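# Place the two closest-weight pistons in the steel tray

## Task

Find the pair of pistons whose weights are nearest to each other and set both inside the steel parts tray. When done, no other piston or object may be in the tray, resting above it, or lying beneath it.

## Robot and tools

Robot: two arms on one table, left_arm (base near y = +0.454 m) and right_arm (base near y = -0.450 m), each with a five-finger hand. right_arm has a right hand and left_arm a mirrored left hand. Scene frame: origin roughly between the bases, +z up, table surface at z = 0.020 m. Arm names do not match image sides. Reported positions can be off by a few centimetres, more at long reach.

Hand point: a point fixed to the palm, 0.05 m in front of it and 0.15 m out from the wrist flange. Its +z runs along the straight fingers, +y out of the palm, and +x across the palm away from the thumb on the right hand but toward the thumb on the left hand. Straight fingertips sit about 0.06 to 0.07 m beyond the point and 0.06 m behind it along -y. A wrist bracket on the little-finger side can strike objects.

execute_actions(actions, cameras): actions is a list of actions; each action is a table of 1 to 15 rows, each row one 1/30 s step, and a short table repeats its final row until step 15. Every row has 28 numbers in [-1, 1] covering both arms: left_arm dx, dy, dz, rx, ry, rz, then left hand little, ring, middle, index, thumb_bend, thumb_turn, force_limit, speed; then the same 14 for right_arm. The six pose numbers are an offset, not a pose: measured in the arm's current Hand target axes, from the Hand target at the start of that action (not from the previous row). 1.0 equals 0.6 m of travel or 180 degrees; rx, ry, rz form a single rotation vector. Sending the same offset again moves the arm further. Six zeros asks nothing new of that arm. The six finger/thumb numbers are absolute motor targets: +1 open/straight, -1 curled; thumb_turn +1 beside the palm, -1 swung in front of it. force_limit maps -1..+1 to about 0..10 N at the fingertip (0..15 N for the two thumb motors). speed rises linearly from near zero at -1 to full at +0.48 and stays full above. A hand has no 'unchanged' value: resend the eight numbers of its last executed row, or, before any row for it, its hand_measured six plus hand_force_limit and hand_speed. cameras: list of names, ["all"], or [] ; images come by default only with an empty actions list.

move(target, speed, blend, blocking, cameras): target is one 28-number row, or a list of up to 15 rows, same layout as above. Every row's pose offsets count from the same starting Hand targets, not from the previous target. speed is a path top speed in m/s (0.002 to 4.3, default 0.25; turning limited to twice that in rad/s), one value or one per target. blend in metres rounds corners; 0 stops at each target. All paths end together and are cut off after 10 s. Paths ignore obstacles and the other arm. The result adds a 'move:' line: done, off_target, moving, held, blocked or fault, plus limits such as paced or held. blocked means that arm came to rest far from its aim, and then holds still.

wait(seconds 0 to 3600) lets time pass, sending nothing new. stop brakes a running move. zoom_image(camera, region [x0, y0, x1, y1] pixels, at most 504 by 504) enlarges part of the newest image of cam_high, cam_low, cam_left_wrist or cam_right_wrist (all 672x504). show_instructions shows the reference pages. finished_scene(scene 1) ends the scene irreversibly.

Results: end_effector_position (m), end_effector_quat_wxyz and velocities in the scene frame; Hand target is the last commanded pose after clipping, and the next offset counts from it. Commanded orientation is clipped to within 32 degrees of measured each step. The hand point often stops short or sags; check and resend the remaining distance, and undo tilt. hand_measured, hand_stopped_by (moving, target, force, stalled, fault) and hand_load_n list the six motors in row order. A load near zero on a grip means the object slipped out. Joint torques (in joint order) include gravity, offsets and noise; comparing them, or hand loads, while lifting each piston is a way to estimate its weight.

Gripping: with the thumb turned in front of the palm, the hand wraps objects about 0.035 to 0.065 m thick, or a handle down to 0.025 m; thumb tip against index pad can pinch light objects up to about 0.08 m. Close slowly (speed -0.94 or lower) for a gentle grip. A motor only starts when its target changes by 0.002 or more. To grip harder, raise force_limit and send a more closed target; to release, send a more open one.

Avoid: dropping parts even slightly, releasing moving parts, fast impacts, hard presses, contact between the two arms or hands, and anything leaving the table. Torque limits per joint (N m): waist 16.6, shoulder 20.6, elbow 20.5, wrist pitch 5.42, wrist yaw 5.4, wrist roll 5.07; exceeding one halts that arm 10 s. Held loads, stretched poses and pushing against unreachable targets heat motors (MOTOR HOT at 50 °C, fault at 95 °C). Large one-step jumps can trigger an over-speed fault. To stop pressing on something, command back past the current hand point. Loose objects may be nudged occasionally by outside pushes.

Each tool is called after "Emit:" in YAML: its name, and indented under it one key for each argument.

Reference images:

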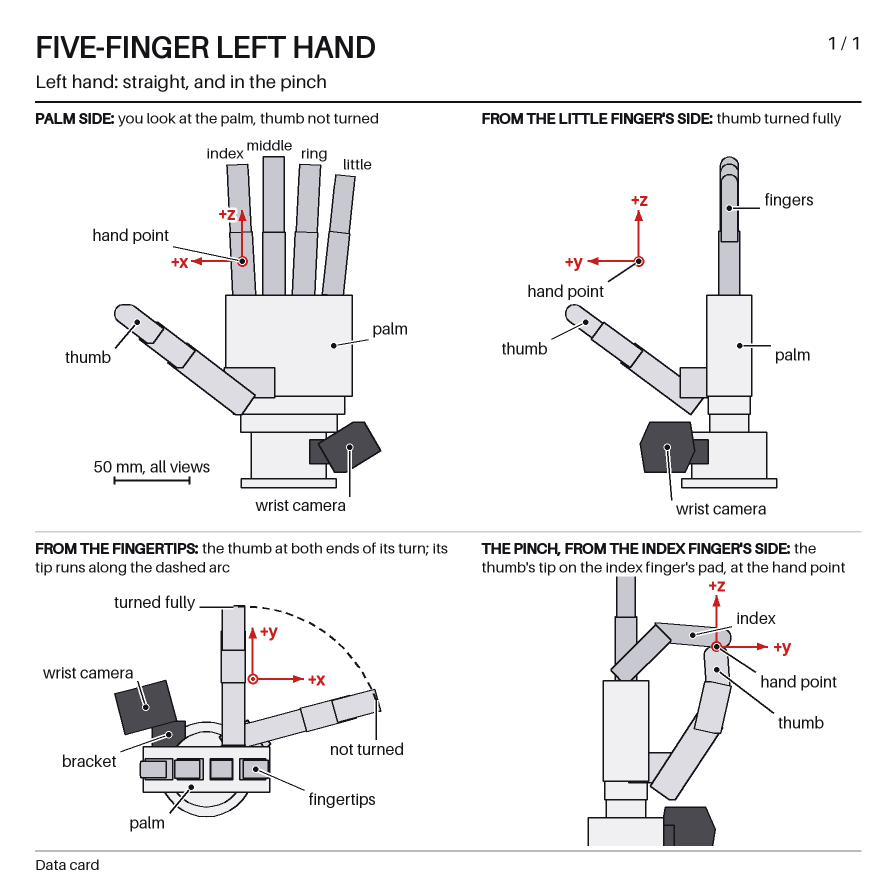

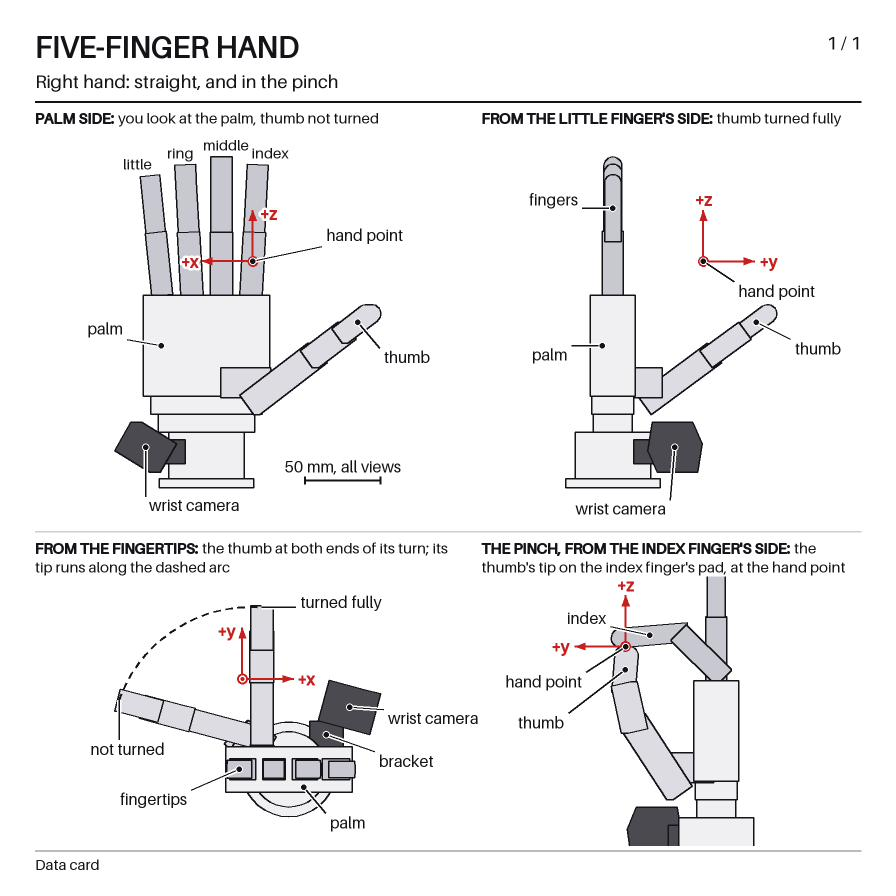

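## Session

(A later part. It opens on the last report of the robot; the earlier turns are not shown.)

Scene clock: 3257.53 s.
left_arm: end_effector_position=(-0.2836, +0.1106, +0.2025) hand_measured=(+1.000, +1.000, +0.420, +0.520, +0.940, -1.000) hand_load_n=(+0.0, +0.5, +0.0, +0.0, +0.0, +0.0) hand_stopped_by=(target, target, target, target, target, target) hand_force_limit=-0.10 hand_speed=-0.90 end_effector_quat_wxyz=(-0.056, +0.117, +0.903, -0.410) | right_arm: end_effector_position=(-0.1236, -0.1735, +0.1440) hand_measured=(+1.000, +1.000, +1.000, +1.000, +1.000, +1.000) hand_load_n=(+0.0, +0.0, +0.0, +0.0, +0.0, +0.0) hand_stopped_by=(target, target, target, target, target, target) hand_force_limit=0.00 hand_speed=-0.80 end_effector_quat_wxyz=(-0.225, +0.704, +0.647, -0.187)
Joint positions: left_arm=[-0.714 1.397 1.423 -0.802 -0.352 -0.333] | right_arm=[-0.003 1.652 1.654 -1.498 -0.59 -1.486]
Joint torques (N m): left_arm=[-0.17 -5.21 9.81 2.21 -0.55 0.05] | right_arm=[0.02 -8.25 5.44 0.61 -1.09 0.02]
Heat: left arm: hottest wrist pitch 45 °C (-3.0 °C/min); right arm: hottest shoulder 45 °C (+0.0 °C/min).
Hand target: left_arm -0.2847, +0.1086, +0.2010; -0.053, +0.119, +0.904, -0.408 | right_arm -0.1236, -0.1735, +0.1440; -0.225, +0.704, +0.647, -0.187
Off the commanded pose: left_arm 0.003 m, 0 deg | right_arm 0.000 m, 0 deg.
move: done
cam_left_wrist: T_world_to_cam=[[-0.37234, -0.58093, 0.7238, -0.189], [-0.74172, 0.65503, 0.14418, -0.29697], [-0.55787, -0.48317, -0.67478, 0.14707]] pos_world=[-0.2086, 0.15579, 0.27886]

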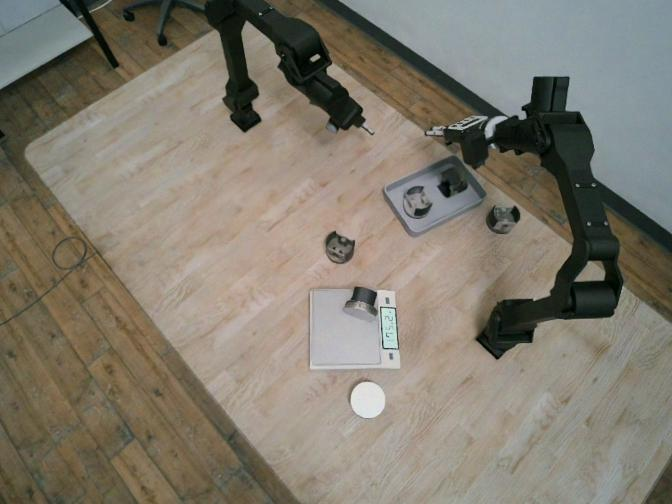

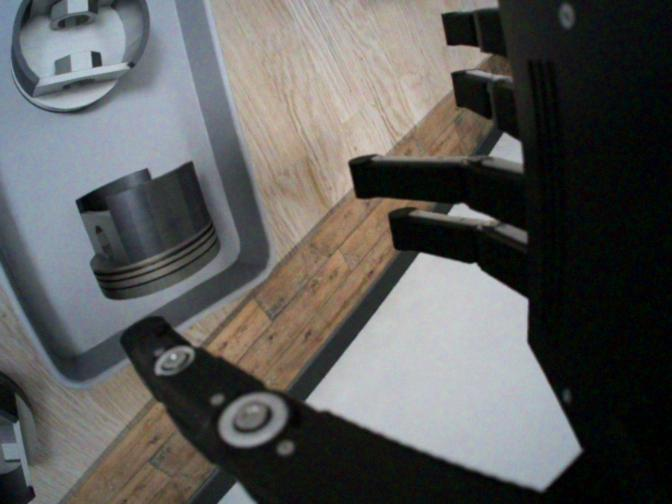

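Emit:
move:
  target:
    - [-0.0252,0.0268,-0.0658,0,0.1251,0.1101,1,1,0.6,0.6,1,-1,-0.1,-0.6,0,0,0,0,0,0,1,1,1,1,1,1,0,-0.8]
    - [-0.0299,0.0789,-0.125,0,0.2502,0.2202,1,1,0.6,0.6,1,-1,-0.1,-0.6,0,0,0,0,0,0,1,1,1,1,1,1,0,-0.8]
    - [-0.0426,0.1301,-0.1453,0,0.3753,0.3303,1,1,0.6,0.6,1,-1,-0.1,-0.6,0,0,0,0,0,0,1,1,1,1,1,1,0,-0.8]
  speed: 0.15
  blend: 0.02
  cameras: ["cam_high","cam_left_wrist"]

Scene clock: 3431.17 s.
left_arm: end_effector_position=(-0.2312, +0.2108, +0.2007) hand_measured=(+1.000, +1.000, +0.600, +0.600, +1.000, -1.000) hand_load_n=(-0.5, +0.0, +0.0, +0.0, +0.0, +0.0) hand_stopped_by=(target, target, target, target, target, target) hand_force_limit=-0.10 hand_speed=-0.60 end_effector_quat_wxyz=(-0.282, +0.705, +0.579, -0.296) | right_arm: end_effector_position=(-0.1236, -0.1735, +0.1440) hand_measured=(+1.000, +1.000, +1.000, +1.000, +1.000, +1.000) hand_load_n=(+0.0, +0.0, +0.0, +0.0, +0.0, +0.0) hand_stopped_by=(target, target, target, target, target, target) hand_force_limit=0.00 hand_speed=-0.80 end_effector_quat_wxyz=(-0.225, +0.704, +0.647, -0.187)
Joint positions: left_arm=[-0.136 1.636 1.743 -1.577 0.837 1.559] | right_arm=[-0.003 1.652 1.654 -1.498 -0.59 -1.486]
Joint torques (N m): left_arm=[-0.1 -8.66 4.63 0.53 1.19 0.1] | right_arm=[0.03 -8.21 5.49 0.62 -1.08 0.01]
Heat: left arm: hottest elbow 45 °C (+0.0 °C/min); right arm: hottest shoulder 45 °C (+0.0 °C/min).
Hand target: left_arm -0.2298, +0.2151, +0.2002; -0.327, +0.723, +0.555, -0.251 | right_arm -0.1236, -0.1735, +0.1440; -0.225, +0.704, +0.647, -0.187
Off the commanded pose: left_arm 0.005 m, 8 deg | right_arm 0.000 m, 0 deg.
joint sent to its limit (left arm) — joint 4 (wrist pitch), lower limit. The joint targets are off in orientation, not in position.
move: off_target (left_arm)
cam_left_wrist: T_world_to_cam=[[-0.61734, 0.37798, 0.68994, -0.362], [0.57279, 0.81713, 0.06486, -0.0378], [-0.53926, 0.43523, -0.72095, 0.04358]] pos_world=[-0.17832, 0.14875, 0.28363]

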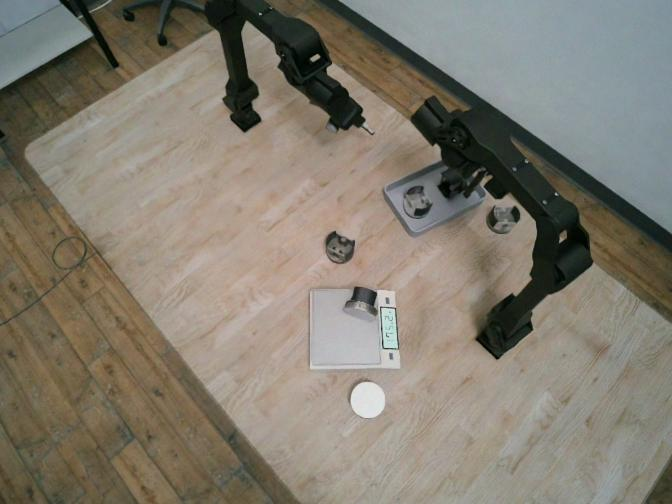

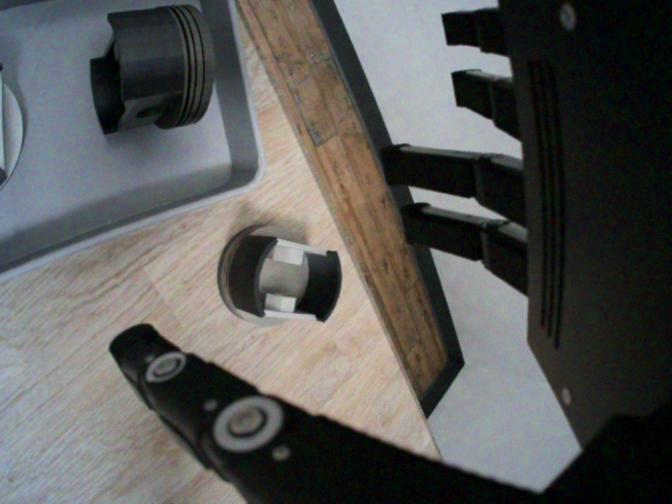

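Emit:
zoom_image:
  camera: "cam_left_wrist"
  region: [180, 190, 380, 340]

Scaled by 2.520 from the camera's image (finer frame: 960x720).

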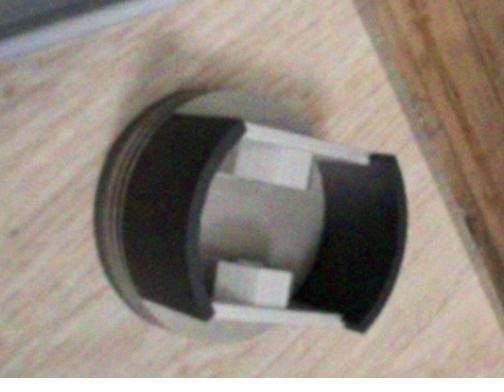

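Emit:
zoom_image:
  camera: "cam_high"
  region: [460, 180, 550, 250]

Scaled by 5.600 from the camera's image (finer frame: 960x720).

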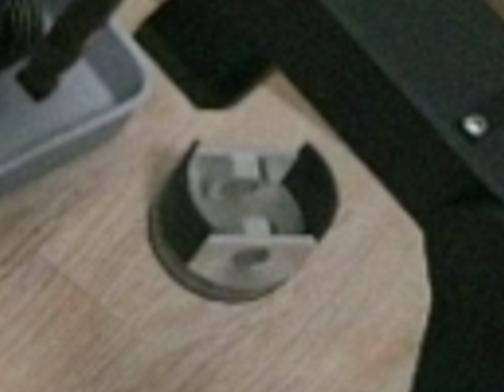

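Emit:
move:
  target:
    - [0.0950,-0.0150,0.1690,0,0.0626,0.0550,1,1,0.6,0.6,1,-1,-0.1,-0.6,0,0,0,0,0,0,1,1,1,1,1,1,0,-0.8]
  speed: 0.1
  cameras: ["cam_high","cam_left_wrist"]

Scene clock: 3525.07 s.
left_arm: end_effector_position=(-0.2951, +0.2884, +0.1473) hand_measured=(+1.000, +1.000, +0.600, +0.600, +1.000, -1.000) hand_load_n=(+0.0, +0.0, +0.0, +0.0, +0.5, +0.0) hand_stopped_by=(target, target, target, target, target, target) hand_force_limit=-0.10 hand_speed=-0.60 end_effector_quat_wxyz=(-0.350, +0.791, +0.453, -0.216) | right_arm: end_effector_position=(-0.1236, -0.1735, +0.1440) hand_measured=(+1.000, +1.000, +1.000, +1.000, +1.000, +1.000) hand_load_n=(+0.0, +0.0, +0.0, +0.0, +0.0, +0.0) hand_stopped_by=(target, target, target, target, target, target) hand_force_limit=0.00 hand_speed=-0.80 end_effector_quat_wxyz=(-0.225, +0.704, +0.647, -0.187)
Joint positions: left_arm=[-0.45 1.688 1.572 -1.477 0.847 1.633] | right_arm=[-0.003 1.652 1.654 -1.498 -0.59 -1.486]
Joint torques (N m): left_arm=[-0.13 -5.73 4.92 0.49 1.42 0.07] | right_arm=[0.06 -8.14 5.51 0.6 -1.08 0.01]
Heat: left arm: hottest elbow 40 °C (-2.0 °C/min); right arm: hottest shoulder 45 °C (+0.0 °C/min).
Hand target: left_arm -0.2944, +0.2913, +0.1400; -0.357, +0.789, +0.456, -0.206 | right_arm -0.1236, -0.1735, +0.1440; -0.225, +0.704, +0.647, -0.187
Off the commanded pose: left_arm 0.008 m, 2 deg | right_arm 0.000 m, 0 deg.
move: done
cam_left_wrist: T_world_to_cam=[[-0.46044, 0.52921, 0.71269, -0.39452], [0.82359, 0.55422, 0.12055, 0.08049], [-0.33119, 0.64248, -0.69104, -0.06597]] pos_world=[-0.26979, 0.20655, 0.22588]

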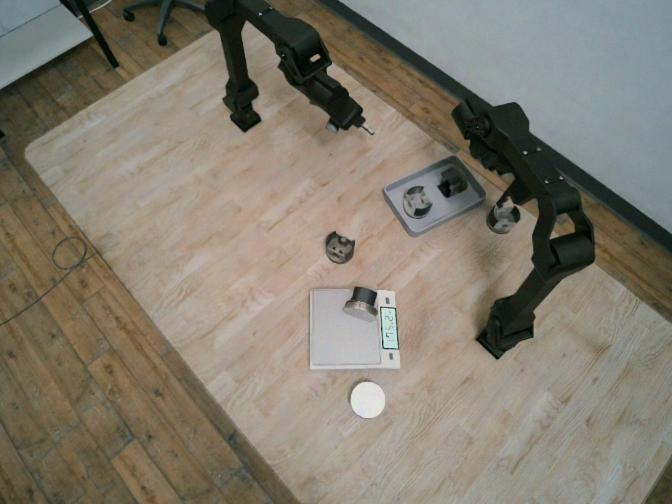

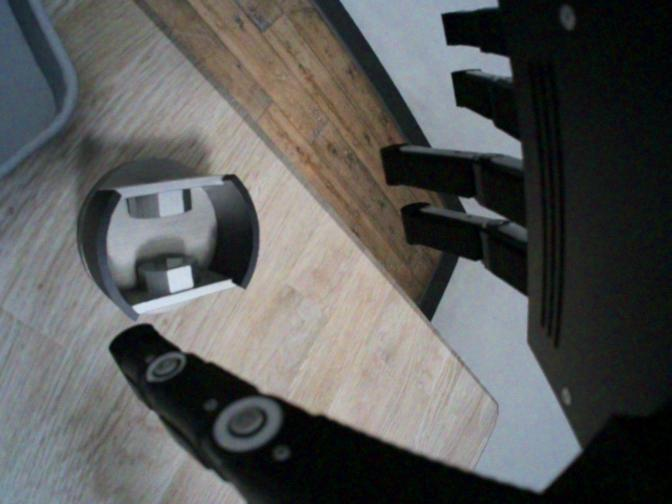

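Emit:
zoom_image:
  camera: "cam_left_wrist"
  region: [60, 140, 280, 340]

Scaled by 2.291 from the camera's image (finer frame: 960x720).

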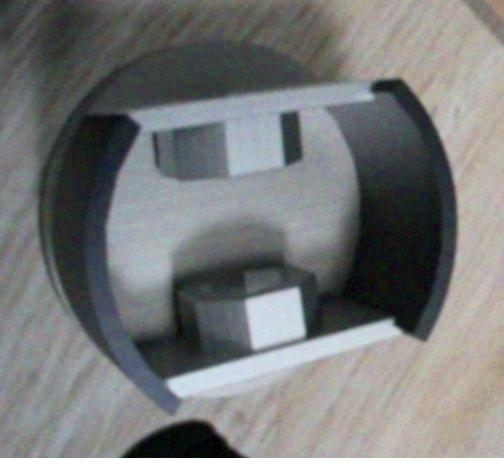

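Emit:
move:
  target:
    - [-0.0050,0.0527,0.0284,0,0.0250,0.0220,1,1,0.6,0.6,1,-1,-0.1,-0.6,0,0,0,0,0,0,1,1,1,1,1,1,0,-0.8]
  speed: 0.06
  cameras: ["cam_left_wrist"]

Scene clock: 3566.37 s.
left_arm: end_effector_position=(-0.2924, +0.2819, +0.1127) hand_measured=(+1.000, +1.000, +0.600, +0.600, +1.000, -1.000) hand_load_n=(+0.0, +0.0, +0.0, +0.0, +0.0, +0.0) hand_stopped_by=(target, target, target, target, target, target) hand_force_limit=-0.10 hand_speed=-0.60 end_effector_quat_wxyz=(-0.360, +0.815, +0.409, -0.199) | right_arm: end_effector_position=(-0.1236, -0.1735, +0.1440) hand_measured=(+1.000, +1.000, +1.000, +1.000, +1.000, +1.000) hand_load_n=(+0.0, +0.0, +0.0, +0.0, +0.0, -0.5) hand_stopped_by=(target, target, target, target, target, target) hand_force_limit=0.00 hand_speed=-0.80 end_effector_quat_wxyz=(-0.225, +0.704, +0.647, -0.187)
Joint positions: left_arm=[-0.446 1.792 1.554 -1.477 0.839 1.803] | right_arm=[-0.003 1.652 1.654 -1.498 -0.59 -1.486]
Joint torques (N m): left_arm=[0.21 -6.14 4.71 -0.11 1.21 0.18] | right_arm=[0.01 -8.22 5.51 0.6 -1.07 0.03]
Heat: left arm: hottest elbow 41 °C (+1.0 °C/min); right arm: hottest shoulder 45 °C (+0.0 °C/min).
Hand target: left_arm -0.2889, +0.2847, +0.1051; -0.367, +0.812, +0.414, -0.187 | right_arm -0.1236, -0.1735, +0.1440; -0.225, +0.704, +0.647, -0.187
Off the commanded pose: left_arm 0.009 m, 2 deg | right_arm 0.000 m, 0 deg.
move: off_target (left_arm)
cam_left_wrist: T_world_to_cam=[[-0.39762, 0.57837, 0.71231, -0.3606], [0.87949, 0.4615, 0.11623, 0.1291], [-0.26151, 0.67269, -0.69217, -0.07277]] pos_world=[-0.27596, 0.19792, 0.19148]

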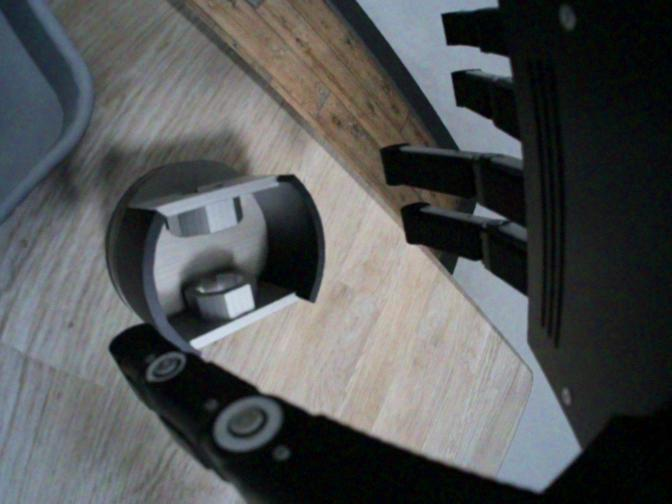

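Emit:
zoom_image:
  camera: "cam_left_wrist"
  region: [90, 150, 340, 370]

Scaled by 2.016 from the camera's image (finer frame: 960x720).

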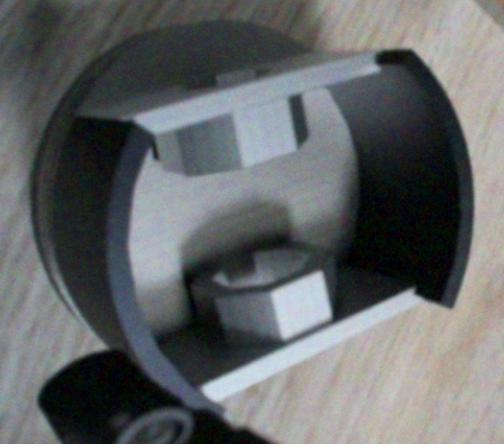

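Emit:
move:
  target:
    - [0.0073,0.0206,0.0169,0,0,0,1,1,0.6,0.6,1,-1,-0.1,-0.6,0,0,0,0,0,0,1,1,1,1,1,1,0,-0.8]
  speed: 0.05
  cameras: ["cam_left_wrist"]

Scene clock: 3602.50 s.
left_arm: end_effector_position=(-0.2887, +0.2859, +0.0940) hand_measured=(+1.000, +1.000, +0.600, +0.600, +1.000, -1.000) hand_load_n=(+0.0, +0.0, +0.0, +0.0, +0.0, +0.0) hand_stopped_by=(target, target, target, target, target, target) hand_force_limit=-0.10 hand_speed=-0.60 end_effector_quat_wxyz=(-0.364, +0.813, +0.411, -0.193) | right_arm: end_effector_position=(-0.1236, -0.1735, +0.1440) hand_measured=(+1.000, +1.000, +1.000, +1.000, +1.000, +1.000) hand_load_n=(+0.0, +0.0, +0.0, +0.0, +0.0, +0.0) hand_stopped_by=(target, target, target, target, target, target) hand_force_limit=0.00 hand_speed=-0.80 end_effector_quat_wxyz=(-0.225, +0.704, +0.647, -0.187)
Joint positions: left_arm=[-0.442 1.792 1.477 -1.419 0.837 1.809] | right_arm=[-0.003 1.652 1.654 -1.498 -0.59 -1.486]
Joint torques (N m): left_arm=[0.32 -7.21 4.61 0.2 1.27 0.1] | right_arm=[0.05 -8.19 5.48 0.59 -1.08 0.01]
Heat: left arm: hottest elbow 40 °C (-1.0 °C/min); right arm: hottest shoulder 45 °C (+0.0 °C/min).
Hand target: left_arm -0.2858, +0.2880, +0.0890; -0.367, +0.812, +0.414, -0.187 | right_arm -0.1236, -0.1735, +0.1440; -0.225, +0.704, +0.647, -0.187
Off the commanded pose: left_arm 0.006 m, 1 deg | right_arm 0.000 m, 0 deg.
move: done
cam_left_wrist: T_world_to_cam=[[-0.40287, 0.56974, 0.7163, -0.34757], [0.87877, 0.45956, 0.12872, 0.12528], [-0.25585, 0.68132, -0.68581, -0.0889]] pos_world=[-0.27286, 0.20101, 0.17187]

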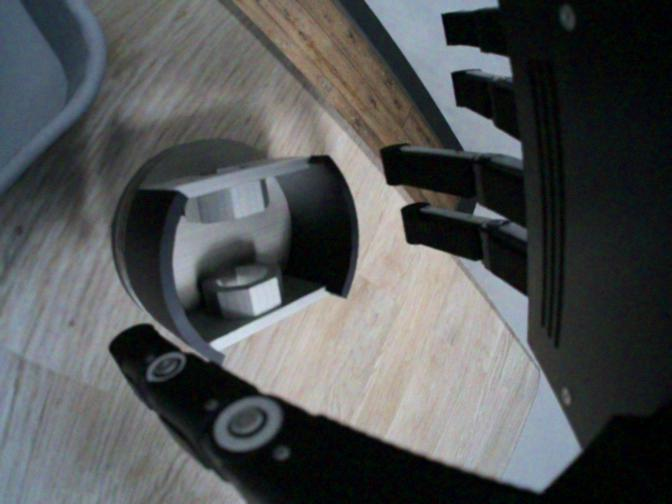

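Emit:
move:
  target:
    - [-0.0013,0.0239,0.0220,0,0,0,1,1,0.6,0.6,1,-1,-0.1,-0.6,0,0,0,0,0,0,1,1,1,1,1,1,0,-0.8]
  speed: 0.04
  cameras: ["cam_left_wrist"]

Scene clock: 3625.90 s.
left_arm: end_effector_position=(-0.2896, +0.2840, +0.0772) hand_measured=(+1.000, +1.000, +0.600, +0.600, +1.000, -1.000) hand_load_n=(+0.0, +0.0, +0.0, +0.0, +0.0, +0.0) hand_stopped_by=(target, target, target, target, target, target) hand_force_limit=-0.10 hand_speed=-0.60 end_effector_quat_wxyz=(-0.360, +0.815, +0.409, -0.198) | right_arm: end_effector_position=(-0.1236, -0.1735, +0.1440) hand_measured=(+1.000, +1.000, +1.000, +1.000, +1.000, +1.000) hand_load_n=(+0.0, +0.0, +0.0, +0.0, +0.0, +0.0) hand_stopped_by=(target, target, target, target, target, target) hand_force_limit=0.00 hand_speed=-0.80 end_effector_quat_wxyz=(-0.225, +0.704, +0.647, -0.187)
Joint positions: left_arm=[-0.442 1.793 1.414 -1.343 0.837 1.809] | right_arm=[-0.003 1.652 1.654 -1.498 -0.59 -1.486]
Joint torques (N m): left_arm=[0.34 -6.01 4.69 0.27 1.25 0.04] | right_arm=[-0.02 -8.2 5.46 0.59 -1.09 0.03]
Heat: left arm: hottest elbow 40 °C (-1.0 °C/min); right arm: hottest shoulder 45 °C (+0.0 °C/min).
Hand target: left_arm -0.2866, +0.2876, +0.0695; -0.367, +0.812, +0.414, -0.187 | right_arm -0.1236, -0.1735, +0.1440; -0.225, +0.704, +0.647, -0.187
Off the commanded pose: left_arm 0.009 m, 2 deg | right_arm 0.000 m, 0 deg.
move: off_target (left_arm)
cam_left_wrist: T_world_to_cam=[[-0.39876, 0.57778, 0.71215, -0.33566], [0.87948, 0.46095, 0.11848, 0.12973], [-0.25981, 0.67357, -0.69196, -0.09782]] pos_world=[-0.27336, 0.20003, 0.15598]

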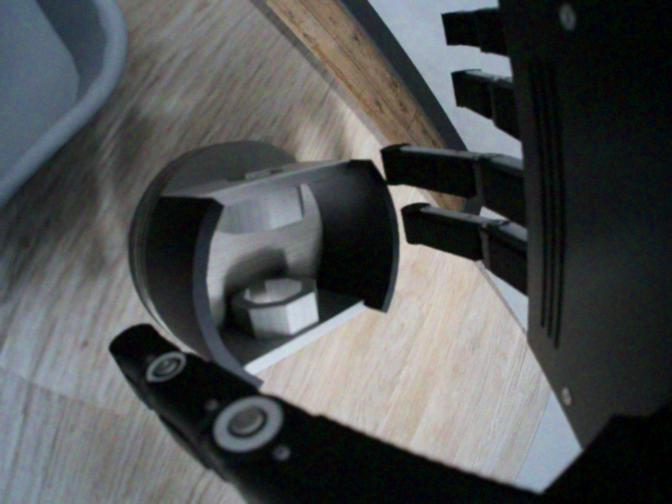

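Emit:
move:
  target:
    - [0.0071,0.0025,0.0039,0,0,0,1,1,0.6,0.6,1,-1,-0.1,-0.6,0,0,0,0,0,0,1,1,1,1,1,1,0,-0.8]
  speed: 0.03
  cameras: ["cam_left_wrist"]

Scene clock: 3644.67 s.
left_arm: end_effector_position=(-0.2874, +0.2884, +0.0709) hand_measured=(+1.000, +1.000, +0.600, +0.600, +1.000, -1.000) hand_load_n=(+0.0, +0.0, +0.0, +0.0, +0.0, +0.0) hand_stopped_by=(target, target, target, target, target, target) hand_force_limit=-0.10 hand_speed=-0.60 end_effector_quat_wxyz=(-0.364, +0.813, +0.411, -0.193) | right_arm: end_effector_position=(-0.1236, -0.1735, +0.1440) hand_measured=(+1.000, +1.000, +1.000, +1.000, +1.000, +1.000) hand_load_n=(-0.5, +0.0, +0.0, +0.0, +0.0, +0.0) hand_stopped_by=(target, target, target, target, target, target) hand_force_limit=0.00 hand_speed=-0.80 end_effector_quat_wxyz=(-0.225, +0.704, +0.647, -0.187)
Joint positions: left_arm=[-0.442 1.793 1.385 -1.328 0.837 1.809] | right_arm=[-0.003 1.652 1.654 -1.498 -0.59 -1.486]
Joint torques (N m): left_arm=[0.29 -7.55 4.6 0.19 1.28 0.07] | right_arm=[-0.04 -8.11 5.53 0.6 -1.08 0.01]
Heat: left arm: hottest elbow 39 °C (-1.0 °C/min); right arm: hottest shoulder 45 °C (+0.0 °C/min).
Hand target: left_arm -0.2848, +0.2914, +0.0669; -0.367, +0.812, +0.414, -0.187 | right_arm -0.1236, -0.1735, +0.1440; -0.225, +0.704, +0.647, -0.187
Off the commanded pose: left_arm 0.006 m, 1 deg | right_arm 0.000 m, 0 deg.
move: done
cam_left_wrist: T_world_to_cam=[[-0.40307, 0.56923, 0.71659, -0.33192], [0.87874, 0.45946, 0.1293, 0.12589], [-0.25565, 0.68181, -0.6854, -0.10622]] pos_world=[-0.27156, 0.20351, 0.14877]

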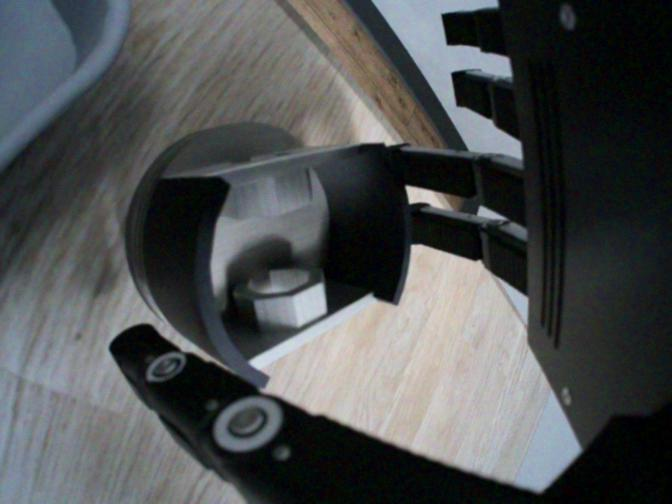

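Emit:
zoom_image:
  camera: "cam_left_wrist"
  region: [200, 110, 450, 400]

Scaled by 1.738 from the camera's image (finer frame: 960x720).

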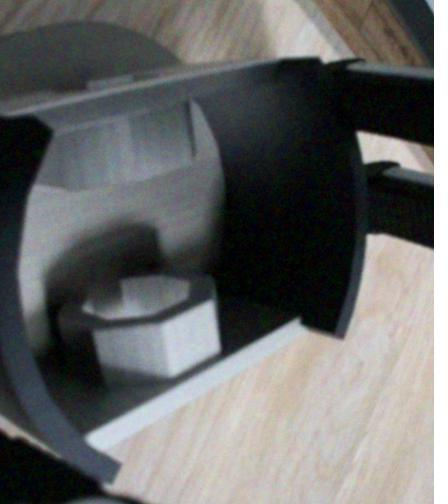

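Emit:
move:
  target:
    - [0,0,0,0,0,0,1,1,0,0,0.4,-1,0.0,-0.93,0,0,0,0,0,0,1,1,1,1,1,1,0,-0.8]
  cameras: ["cam_left_wrist"]

Scene clock: 3676.27 s.
left_arm: end_effector_position=(-0.2873, +0.2885, +0.0707) hand_measured=(+1.000, +1.000, +0.280, +0.234, +0.818, -1.000) hand_load_n=(+0.0, +0.0, +5.0, +5.5, +8.0, +0.0) hand_stopped_by=(target, target, force, force, force, target) hand_force_limit=0.00 hand_speed=-0.93 end_effector_quat_wxyz=(-0.364, +0.813, +0.411, -0.192) | right_arm: end_effector_position=(-0.1236, -0.1735, +0.1440) hand_measured=(+1.000, +1.000, +1.000, +1.000, +1.000, +1.000) hand_load_n=(+0.0, +0.0, +0.0, +0.0, +0.0, +0.0) hand_stopped_by=(target, target, target, target, target, target) hand_force_limit=0.00 hand_speed=-0.80 end_effector_quat_wxyz=(-0.225, +0.704, +0.647, -0.187)
Joint positions: left_arm=[-0.442 1.793 1.384 -1.327 0.837 1.809] | right_arm=[-0.003 1.652 1.654 -1.498 -0.59 -1.486]
Joint torques (N m): left_arm=[0.12 -7.51 4.72 0.14 1.26 0] | right_arm=[0.01 -8.19 5.42 0.6 -1.08 0.02]
Heat: left arm: hottest shoulder 38 °C (+0.0 °C/min); right arm: hottest shoulder 45 °C (+0.0 °C/min).
Hand target: left_arm -0.2847, +0.2915, +0.0669; -0.367, +0.812, +0.414, -0.187 | right_arm -0.1236, -0.1735, +0.1440; -0.225, +0.704, +0.647, -0.187
Off the commanded pose: left_arm 0.005 m, 1 deg | right_arm 0.000 m, 0 deg.
move: done
cam_left_wrist: T_world_to_cam=[[-0.4032, 0.56899, 0.71671, -0.33183], [0.8787, 0.45944, 0.12959, 0.12582], [-0.25556, 0.68203, -0.68522, -0.10647]] pos_world=[-0.27156, 0.20361, 0.14857]

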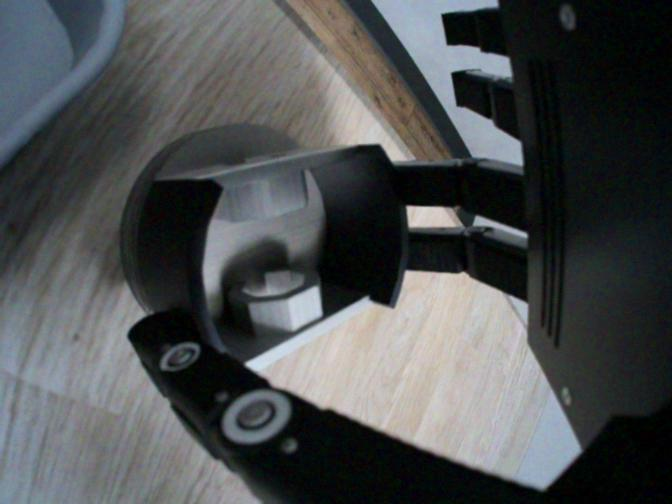

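Emit:
move:
  target:
    - [0,-0.0626,-0.0551,0,0,0,1,1,0,0,0.4,-1,0.0,-0.93,0,0,0,0,0,0,1,1,1,1,1,1,0,-0.8]
  speed: 0.06
  cameras: ["cam_left_wrist"]

Scene clock: 3728.17 s.
left_arm: end_effector_position=(-0.2823, +0.2946, +0.1103) hand_measured=(+1.000, +1.000, +0.280, +0.234, +0.818, -1.000) hand_load_n=(+0.0, +0.0, +4.5, +5.0, +8.0, +0.0) hand_stopped_by=(target, target, force, force, force, target) hand_force_limit=0.00 hand_speed=-0.93 end_effector_quat_wxyz=(-0.372, +0.810, +0.418, -0.176) | right_arm: end_effector_position=(-0.1236, -0.1735, +0.1440) hand_measured=(+1.000, +1.000, +1.000, +1.000, +1.000, +1.000) hand_load_n=(-0.5, +0.0, +0.0, +0.0, +0.0, +0.0) hand_stopped_by=(target, target, target, target, target, target) hand_force_limit=0.00 hand_speed=-0.80 end_effector_quat_wxyz=(-0.225, +0.704, +0.647, -0.187)
Joint positions: left_arm=[-0.442 1.793 1.536 -1.517 0.829 1.809] | right_arm=[-0.003 1.652 1.654 -1.498 -0.59 -1.486]
Joint torques (N m): left_arm=[0.12 -9.57 7.72 -0.42 1.57 0.01] | right_arm=[0.03 -8.21 5.53 0.59 -1.08 0.02]
Heat: left arm: hottest shoulder 39 °C (+1.0 °C/min); right arm: hottest shoulder 45 °C (+0.0 °C/min).
Hand target: left_arm -0.2847, +0.2914, +0.1169; -0.367, +0.812, +0.414, -0.187 | right_arm -0.1236, -0.1735, +0.1440; -0.225, +0.704, +0.647, -0.187
Off the commanded pose: left_arm 0.008 m, 1 deg | right_arm 0.000 m, 0 deg.
move: done
cam_left_wrist: T_world_to_cam=[[-0.41969, 0.5475, 0.72395, -0.36063], [0.87581, 0.45373, 0.16459, 0.11052], [-0.23836, 0.70312, -0.66993, -0.08532]] pos_world=[-0.26849, 0.20729, 0.18574]

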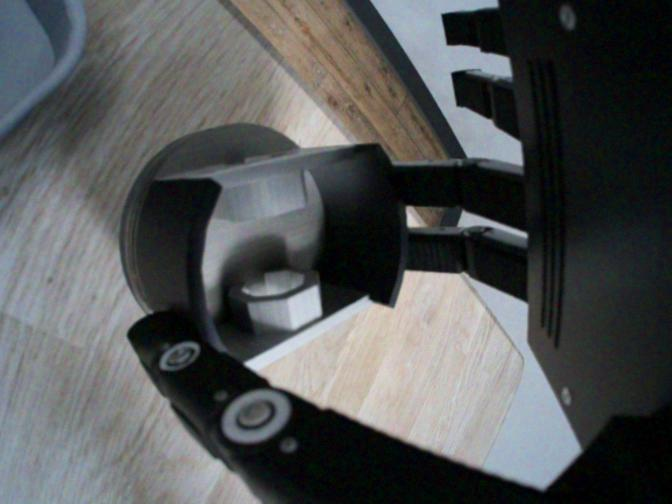

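Emit:
move:
  target:
    - [-0.0127,-0.0221,-0.0583,0,-0.1251,-0.1101,1,1,0,0,0.4,-1,0.0,-0.93,0,0,0,0,0,0,1,1,1,1,1,1,0,-0.8]
    - [-0.0280,-0.0580,-0.1185,0,-0.2586,-0.2275,1,1,0,0,0.4,-1,0.0,-0.93,0,0,0,0,0,0,1,1,1,1,1,1,0,-0.8]
    - [-0.0133,-0.0137,-0.2572,0,-0.3170,-0.2789,1,1,0,0,0.4,-1,0.0,-0.93,0,0,0,0,0,0,1,1,1,1,1,1,0,-0.8]
    - [-0.0122,0.0560,-0.3868,0,-0.3796,-0.3340,1,1,0,0,0.4,-1,0.0,-0.93,0,0,0,0,0,0,1,1,1,1,1,1,0,-0.8]
  speed: 0.15
  blend: 0.02
  cameras: ["cam_high","cam_left_wrist"]

Scene clock: 3749.50 s.
left_arm: end_effector_position=(-0.1302, +0.1736, +0.2400) hand_measured=(+1.000, +1.000, +0.280, +0.234, +0.818, -1.000) hand_load_n=(+0.0, +0.0, +4.0, +5.5, +8.5, +0.0) hand_stopped_by=(target, target, force, force, force, target) hand_force_limit=0.00 hand_speed=-0.93 end_effector_quat_wxyz=(-0.124, +0.274, +0.871, -0.388) | right_arm: end_effector_position=(-0.1236, -0.1735, +0.1440) hand_measured=(+1.000, +1.000, +1.000, +1.000, +1.000, +1.000) hand_load_n=(+0.0, +0.0, +0.0, +0.0, +0.0, +0.0) hand_stopped_by=(target, target, target, target, target, target) hand_force_limit=0.00 hand_speed=-0.80 end_effector_quat_wxyz=(-0.225, +0.704, +0.647, -0.187)
Joint positions: left_arm=[0.131 1.145 1.448 -1.177 0.511 0.523] | right_arm=[-0.003 1.652 1.654 -1.498 -0.59 -1.486]
Joint torques (N m): left_arm=[0.52 -2.94 9.92 2.24 0.86 -0.01] | right_arm=[-0.01 -8.21 5.44 0.59 -1.07 0.03]
Heat: left arm: hottest shoulder 41 °C (+2.0 °C/min); right arm: hottest shoulder 45 °C (+0.0 °C/min).
Hand target: left_arm -0.1301, +0.1701, +0.2450; -0.124, +0.274, +0.869, -0.393 | right_arm -0.1236, -0.1735, +0.1440; -0.225, +0.704, +0.647, -0.187
Off the commanded pose: left_arm 0.006 m, 1 deg | right_arm 0.000 m, 0 deg.
move: done
cam_left_wrist: T_world_to_cam=[[-0.55585, -0.42675, 0.71338, -0.17051], [-0.47403, 0.86769, 0.14971, -0.23316], [-0.68288, -0.25495, -0.68459, 0.2349]] pos_world=[-0.0449, 0.18943, 0.31735]

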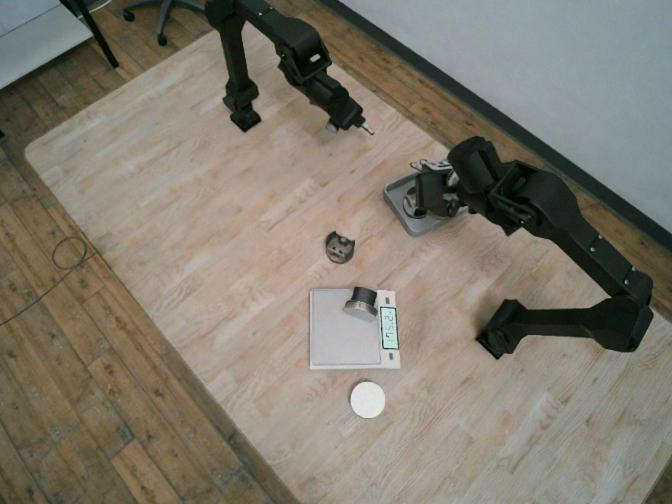

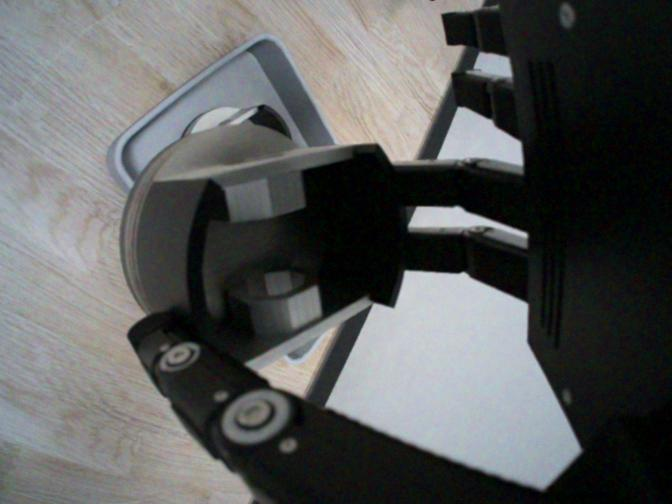

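Emit:
move:
  target:
    - [-0.1655,0.0361,-0.0410,0,-0.1251,-0.1101,1,1,0,0,0.4,-1,0.0,-0.93,0,0,0,0,0,0,1,1,1,1,1,1,0,-0.8]
    - [-0.3142,0.1453,-0.1651,0,-0.2377,-0.2092,1,1,0,0,0.4,-1,0.0,-0.93,0,0,0,0,0,0,1,1,1,1,1,1,0,-0.8]
    - [-0.4521,0.2591,-0.2818,0,-0.3336,-0.2936,1,1,0,0,0.4,-1,0.0,-0.93,0,0,0,0,0,0,1,1,1,1,1,1,0,-0.8]
  speed: 0.15
  blend: 0.02
  cameras: ["cam_high","cam_left_wrist"]

Scene clock: 3792.83 s.
left_arm: end_effector_position=(+0.2192, +0.2060, +0.2336) hand_measured=(+1.000, +1.000, +0.280, +0.234, +0.818, -1.000) hand_load_n=(+0.0, +0.0, +4.5, +5.0, +8.0, -0.5) hand_stopped_by=(target, target, force, force, force, target) hand_force_limit=0.00 hand_speed=-0.93 end_effector_quat_wxyz=(-0.155, +0.348, -0.846, +0.374) | right_arm: end_effector_position=(-0.1236, -0.1735, +0.1440) hand_measured=(+1.000, +1.000, +1.000, +1.000, +1.000, +1.000) hand_load_n=(+0.0, +0.0, +0.0, +0.0, +0.0, -0.5) hand_stopped_by=(target, target, target, target, target, target) hand_force_limit=0.00 hand_speed=-0.80 end_effector_quat_wxyz=(-0.225, +0.704, +0.647, -0.187)
Joint positions: left_arm=[0.981 1.2 1.426 -0.971 0.126 0.117] | right_arm=[-0.003 1.652 1.654 -1.498 -0.59 -1.486]
Joint torques (N m): left_arm=[0.2 -3.58 10.64 3.08 0.15 -0.21] | right_arm=[0.03 -8.21 5.46 0.59 -1.08 0]
Heat: left arm: hottest elbow 45 °C (+7.0 °C/min); right arm: hottest shoulder 45 °C (+0.0 °C/min).
Hand target: left_arm +0.2238, +0.2031, +0.2401; +0.158, -0.349, +0.842, -0.380 | right_arm -0.1236, -0.1735, +0.1440; -0.225, +0.704, +0.647, -0.187
Off the commanded pose: left_arm 0.009 m, 1 deg | right_arm 0.000 m, 0 deg.
move: off_target (left_arm)
cam_left_wrist: T_world_to_cam=[[0.32103, -0.62822, 0.70871, -0.10752], [-0.93815, -0.31343, 0.14712, 0.25087], [0.12971, -0.71211, -0.68999, 0.39473]] pos_world=[0.21867, 0.29217, 0.31166]

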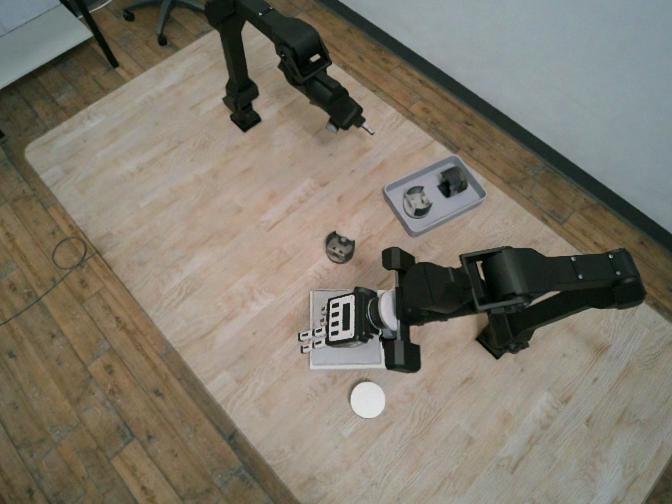

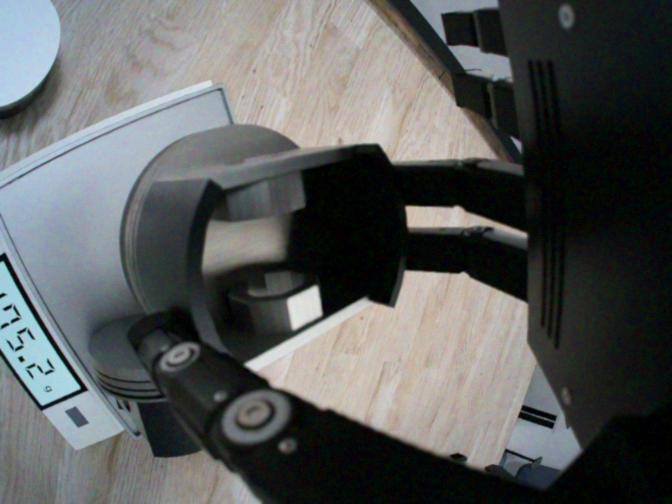

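Emit:
move:
  target:
    - [0.0006,0.0973,0.0786,0,0,0,1,1,0,0,0.4,-1,0.0,-0.93,0,0,0,0,0,0,1,1,1,1,1,1,0,-0.8]
  speed: 0.08
  cameras: ["cam_left_wrist"]

Scene clock: 3818.40 s.
left_arm: end_effector_position=(+0.2221, +0.2039, +0.1646) hand_measured=(+1.000, +1.000, +0.280, +0.234, +0.818, -1.000) hand_load_n=(+0.0, +0.0, +4.5, +5.5, +8.0, +0.0) hand_stopped_by=(target, target, force, force, force, target) hand_force_limit=0.00 hand_speed=-0.93 end_effector_quat_wxyz=(-0.157, +0.347, -0.844, +0.377) | right_arm: end_effector_position=(-0.1236, -0.1735, +0.1440) hand_measured=(+1.000, +1.000, +1.000, +1.000, +1.000, +1.000) hand_load_n=(+0.0, +0.0, +0.0, +0.0, +0.0, +0.0) hand_stopped_by=(target, target, target, target, target, target) hand_force_limit=0.00 hand_speed=-0.80 end_effector_quat_wxyz=(-0.225, +0.704, +0.647, -0.187)
Joint positions: left_arm=[0.981 1.117 1.083 -0.703 0.126 0.117] | right_arm=[-0.003 1.652 1.654 -1.498 -0.59 -1.486]
Joint torques (N m): left_arm=[0.19 -6.33 7.24 3.01 0.16 -0.1] | right_arm=[0.01 -8.18 5.43 0.59 -1.1 0.01]
Heat: left arm: hottest elbow 48 °C (+6.1 °C/min); right arm: hottest shoulder 45 °C (+0.0 °C/min).
Hand target: left_arm +0.2213, +0.2052, +0.1652; +0.158, -0.349, +0.842, -0.380 | right_arm -0.1236, -0.1735, +0.1440; -0.225, +0.704, +0.647, -0.187
Off the commanded pose: left_arm 0.002 m, 1 deg | right_arm 0.000 m, 0 deg.
move: done
cam_left_wrist: T_world_to_cam=[[0.31661, -0.62504, 0.7135, -0.06138], [-0.93905, -0.31278, 0.14269, 0.26393], [0.13398, -0.71519, -0.68597, 0.34422]] pos_world=[0.22116, 0.29037, 0.24226]

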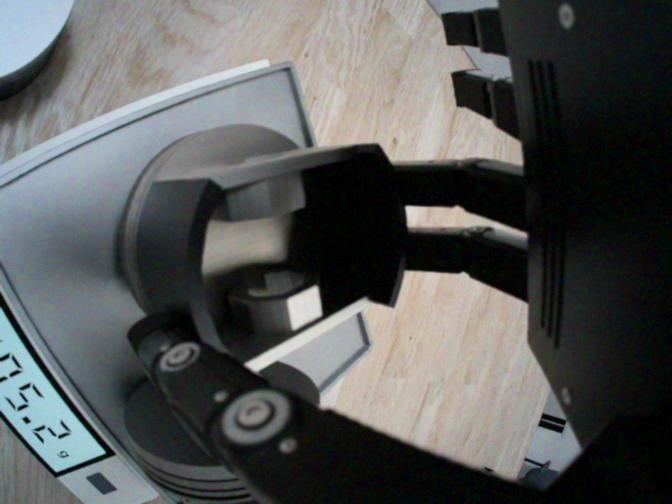

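Emit:
move:
  target:
    - [0,0.0225,0.0198,0,0,0,1,1,0,0,0.4,-1,0.0,-0.93,0,0,0,0,0,0,1,1,1,1,1,1,0,-0.8]
  speed: 0.05
  cameras: ["cam_left_wrist"]

Scene clock: 3829.33 s.
left_arm: end_effector_position=(+0.2221, +0.2039, +0.1467) hand_measured=(+1.000, +1.000, +0.280, +0.234, +0.818, -1.000) hand_load_n=(+0.0, +0.0, +4.5, +5.5, +8.5, +0.0) hand_stopped_by=(target, target, force, force, force, target) hand_force_limit=0.00 hand_speed=-0.93 end_effector_quat_wxyz=(-0.157, +0.347, -0.844, +0.377) | right_arm: end_effector_position=(-0.1236, -0.1735, +0.1440) hand_measured=(+1.000, +1.000, +1.000, +1.000, +1.000, +1.000) hand_load_n=(+0.0, +0.0, +0.0, +0.0, +0.0, +0.0) hand_stopped_by=(target, target, target, target, target, target) hand_force_limit=0.00 hand_speed=-0.80 end_effector_quat_wxyz=(-0.225, +0.704, +0.647, -0.187)
Joint positions: left_arm=[0.981 1.105 1.004 -0.637 0.126 0.117] | right_arm=[-0.003 1.652 1.654 -1.498 -0.59 -1.486]
Joint torques (N m): left_arm=[0.33 -6.5 7.5 3.06 0.15 -0.15] | right_arm=[0.01 -8.19 5.5 0.59 -1.07 0.01]
Heat: left arm: hottest elbow 47 °C (+3.0 °C/min); right arm: hottest shoulder 45 °C (+0.0 °C/min).
Hand target: left_arm +0.2214, +0.2051, +0.1473; +0.158, -0.349, +0.842, -0.380 | right_arm -0.1236, -0.1735, +0.1440; -0.225, +0.704, +0.647, -0.187
Off the commanded pose: left_arm 0.002 m, 1 deg | right_arm 0.000 m, 0 deg.
move: done
cam_left_wrist: T_world_to_cam=[[0.31661, -0.62504, 0.7135, -0.04854], [-0.93905, -0.31278, 0.14269, 0.26652], [0.13398, -0.71519, -0.68597, 0.33202]] pos_world=[0.22116, 0.29047, 0.22436]

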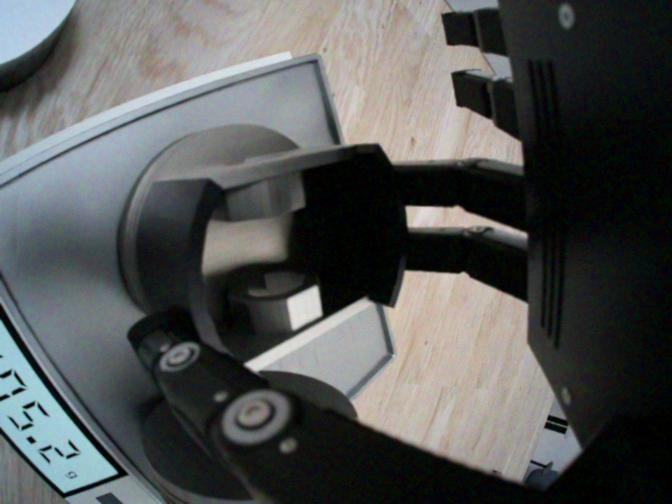

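Emit:
move:
  target:
    - [0,0.0075,0.0066,0,0,0,1,1,0,0,0.4,-1,0.0,-0.93,0,0,0,0,0,0,1,1,1,1,1,1,0,-0.8]
  speed: 0.04
  cameras: ["cam_left_wrist"]

Scene clock: 3840.17 s.
left_arm: end_effector_position=(+0.2221, +0.2040, +0.1404) hand_measured=(+1.000, +1.000, +0.280, +0.234, +0.818, -1.000) hand_load_n=(+0.0, +0.0, +4.5, +5.5, +8.0, +0.0) hand_stopped_by=(target, target, force, force, force, target) hand_force_limit=0.00 hand_speed=-0.93 end_effector_quat_wxyz=(-0.157, +0.347, -0.844, +0.377) | right_arm: end_effector_position=(-0.1236, -0.1735, +0.1440) hand_measured=(+1.000, +1.000, +1.000, +1.000, +1.000, +1.000) hand_load_n=(+0.0, +0.0, +0.0, +0.0, +0.0, +0.0) hand_stopped_by=(target, target, target, target, target, target) hand_force_limit=0.00 hand_speed=-0.80 end_effector_quat_wxyz=(-0.225, +0.704, +0.647, -0.187)
Joint positions: left_arm=[0.981 1.102 0.978 -0.614 0.126 0.117] | right_arm=[-0.003 1.652 1.654 -1.498 -0.59 -1.486]
Joint torques (N m): left_arm=[0.12 -6.47 7.26 3.05 0.19 -0.08] | right_arm=[0.06 -8.19 5.43 0.59 -1.09 0.01]
Heat: left arm: hottest wrist pitch 47 °C (+8.1 °C/min); right arm: hottest shoulder 45 °C (+0.0 °C/min).
Hand target: left_arm +0.2214, +0.2052, +0.1412; +0.158, -0.349, +0.842, -0.380 | right_arm -0.1236, -0.1735, +0.1440; -0.225, +0.704, +0.647, -0.187
Off the commanded pose: left_arm 0.002 m, 1 deg | right_arm 0.000 m, 0 deg.
move: done
cam_left_wrist: T_world_to_cam=[[0.31678, -0.62523, 0.71325, -0.04405], [-0.93902, -0.3128, 0.14286, 0.26737], [0.13378, -0.71501, -0.68619, 0.3278]] pos_world=[0.22116, 0.29047, 0.21816]

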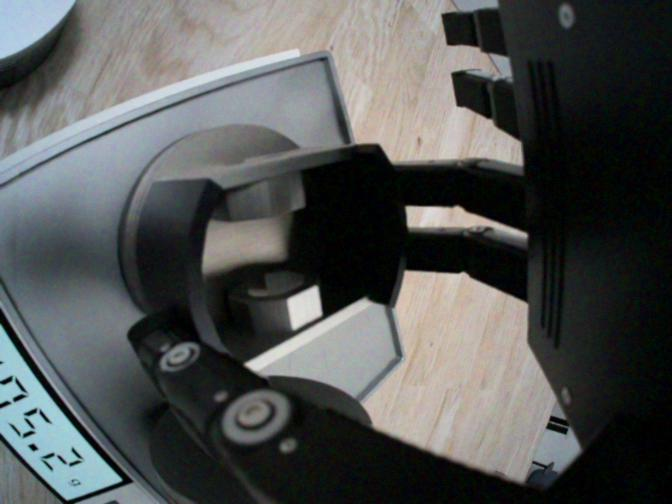

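Emit:
move:
  target:
    - [0,0.0044,0.0038,0,0,0,1,1,0,0,0.4,-1,0.0,-0.93,0,0,0,0,0,0,1,1,1,1,1,1,0,-0.8]
  speed: 0.03
  cameras: ["cam_left_wrist"]

Scene clock: 3844.03 s.
left_arm: end_effector_position=(+0.2221, +0.2040, +0.1370) hand_measured=(+1.000, +1.000, +0.280, +0.234, +0.818, -1.000) hand_load_n=(+0.0, +0.0, +4.5, +5.0, +8.5, +0.0) hand_stopped_by=(target, target, force, force, force, target) hand_force_limit=0.00 hand_speed=-0.93 end_effector_quat_wxyz=(-0.157, +0.347, -0.844, +0.377) | right_arm: end_effector_position=(-0.1236, -0.1735, +0.1440) hand_measured=(+1.000, +1.000, +1.000, +1.000, +1.000, +1.000) hand_load_n=(+0.0, +0.0, +0.0, +0.0, +0.0, +0.0) hand_stopped_by=(target, target, target, target, target, target) hand_force_limit=0.00 hand_speed=-0.80 end_effector_quat_wxyz=(-0.225, +0.704, +0.647, -0.187)
Joint positions: left_arm=[0.981 1.1 0.964 -0.601 0.126 0.117] | right_arm=[-0.003 1.652 1.654 -1.498 -0.59 -1.486]
Joint torques (N m): left_arm=[0.12 -6.11 7.14 3.07 0.17 -0.11] | right_arm=[0.02 -8.17 5.44 0.6 -1.1 0.04]
Heat: left arm: hottest wrist pitch 48 °C (+9.1 °C/min); right arm: hottest shoulder 45 °C (+0.0 °C/min).
Hand target: left_arm +0.2214, +0.2052, +0.1377; +0.158, -0.349, +0.842, -0.380 | right_arm -0.1236, -0.1735, +0.1440; -0.225, +0.704, +0.647, -0.187
Off the commanded pose: left_arm 0.002 m, 1 deg | right_arm 0.000 m, 0 deg.
move: done
cam_left_wrist: T_world_to_cam=[[0.31678, -0.62523, 0.71325, -0.04155], [-0.93902, -0.3128, 0.14286, 0.26787], [0.13378, -0.71501, -0.68619, 0.3254]] pos_world=[0.22116, 0.29047, 0.21466]

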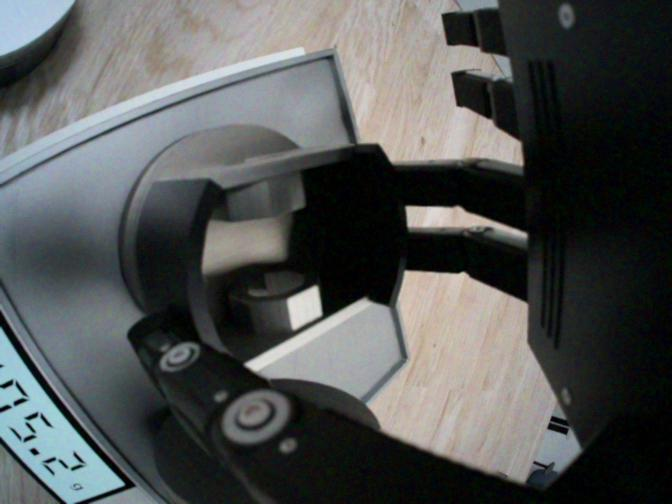

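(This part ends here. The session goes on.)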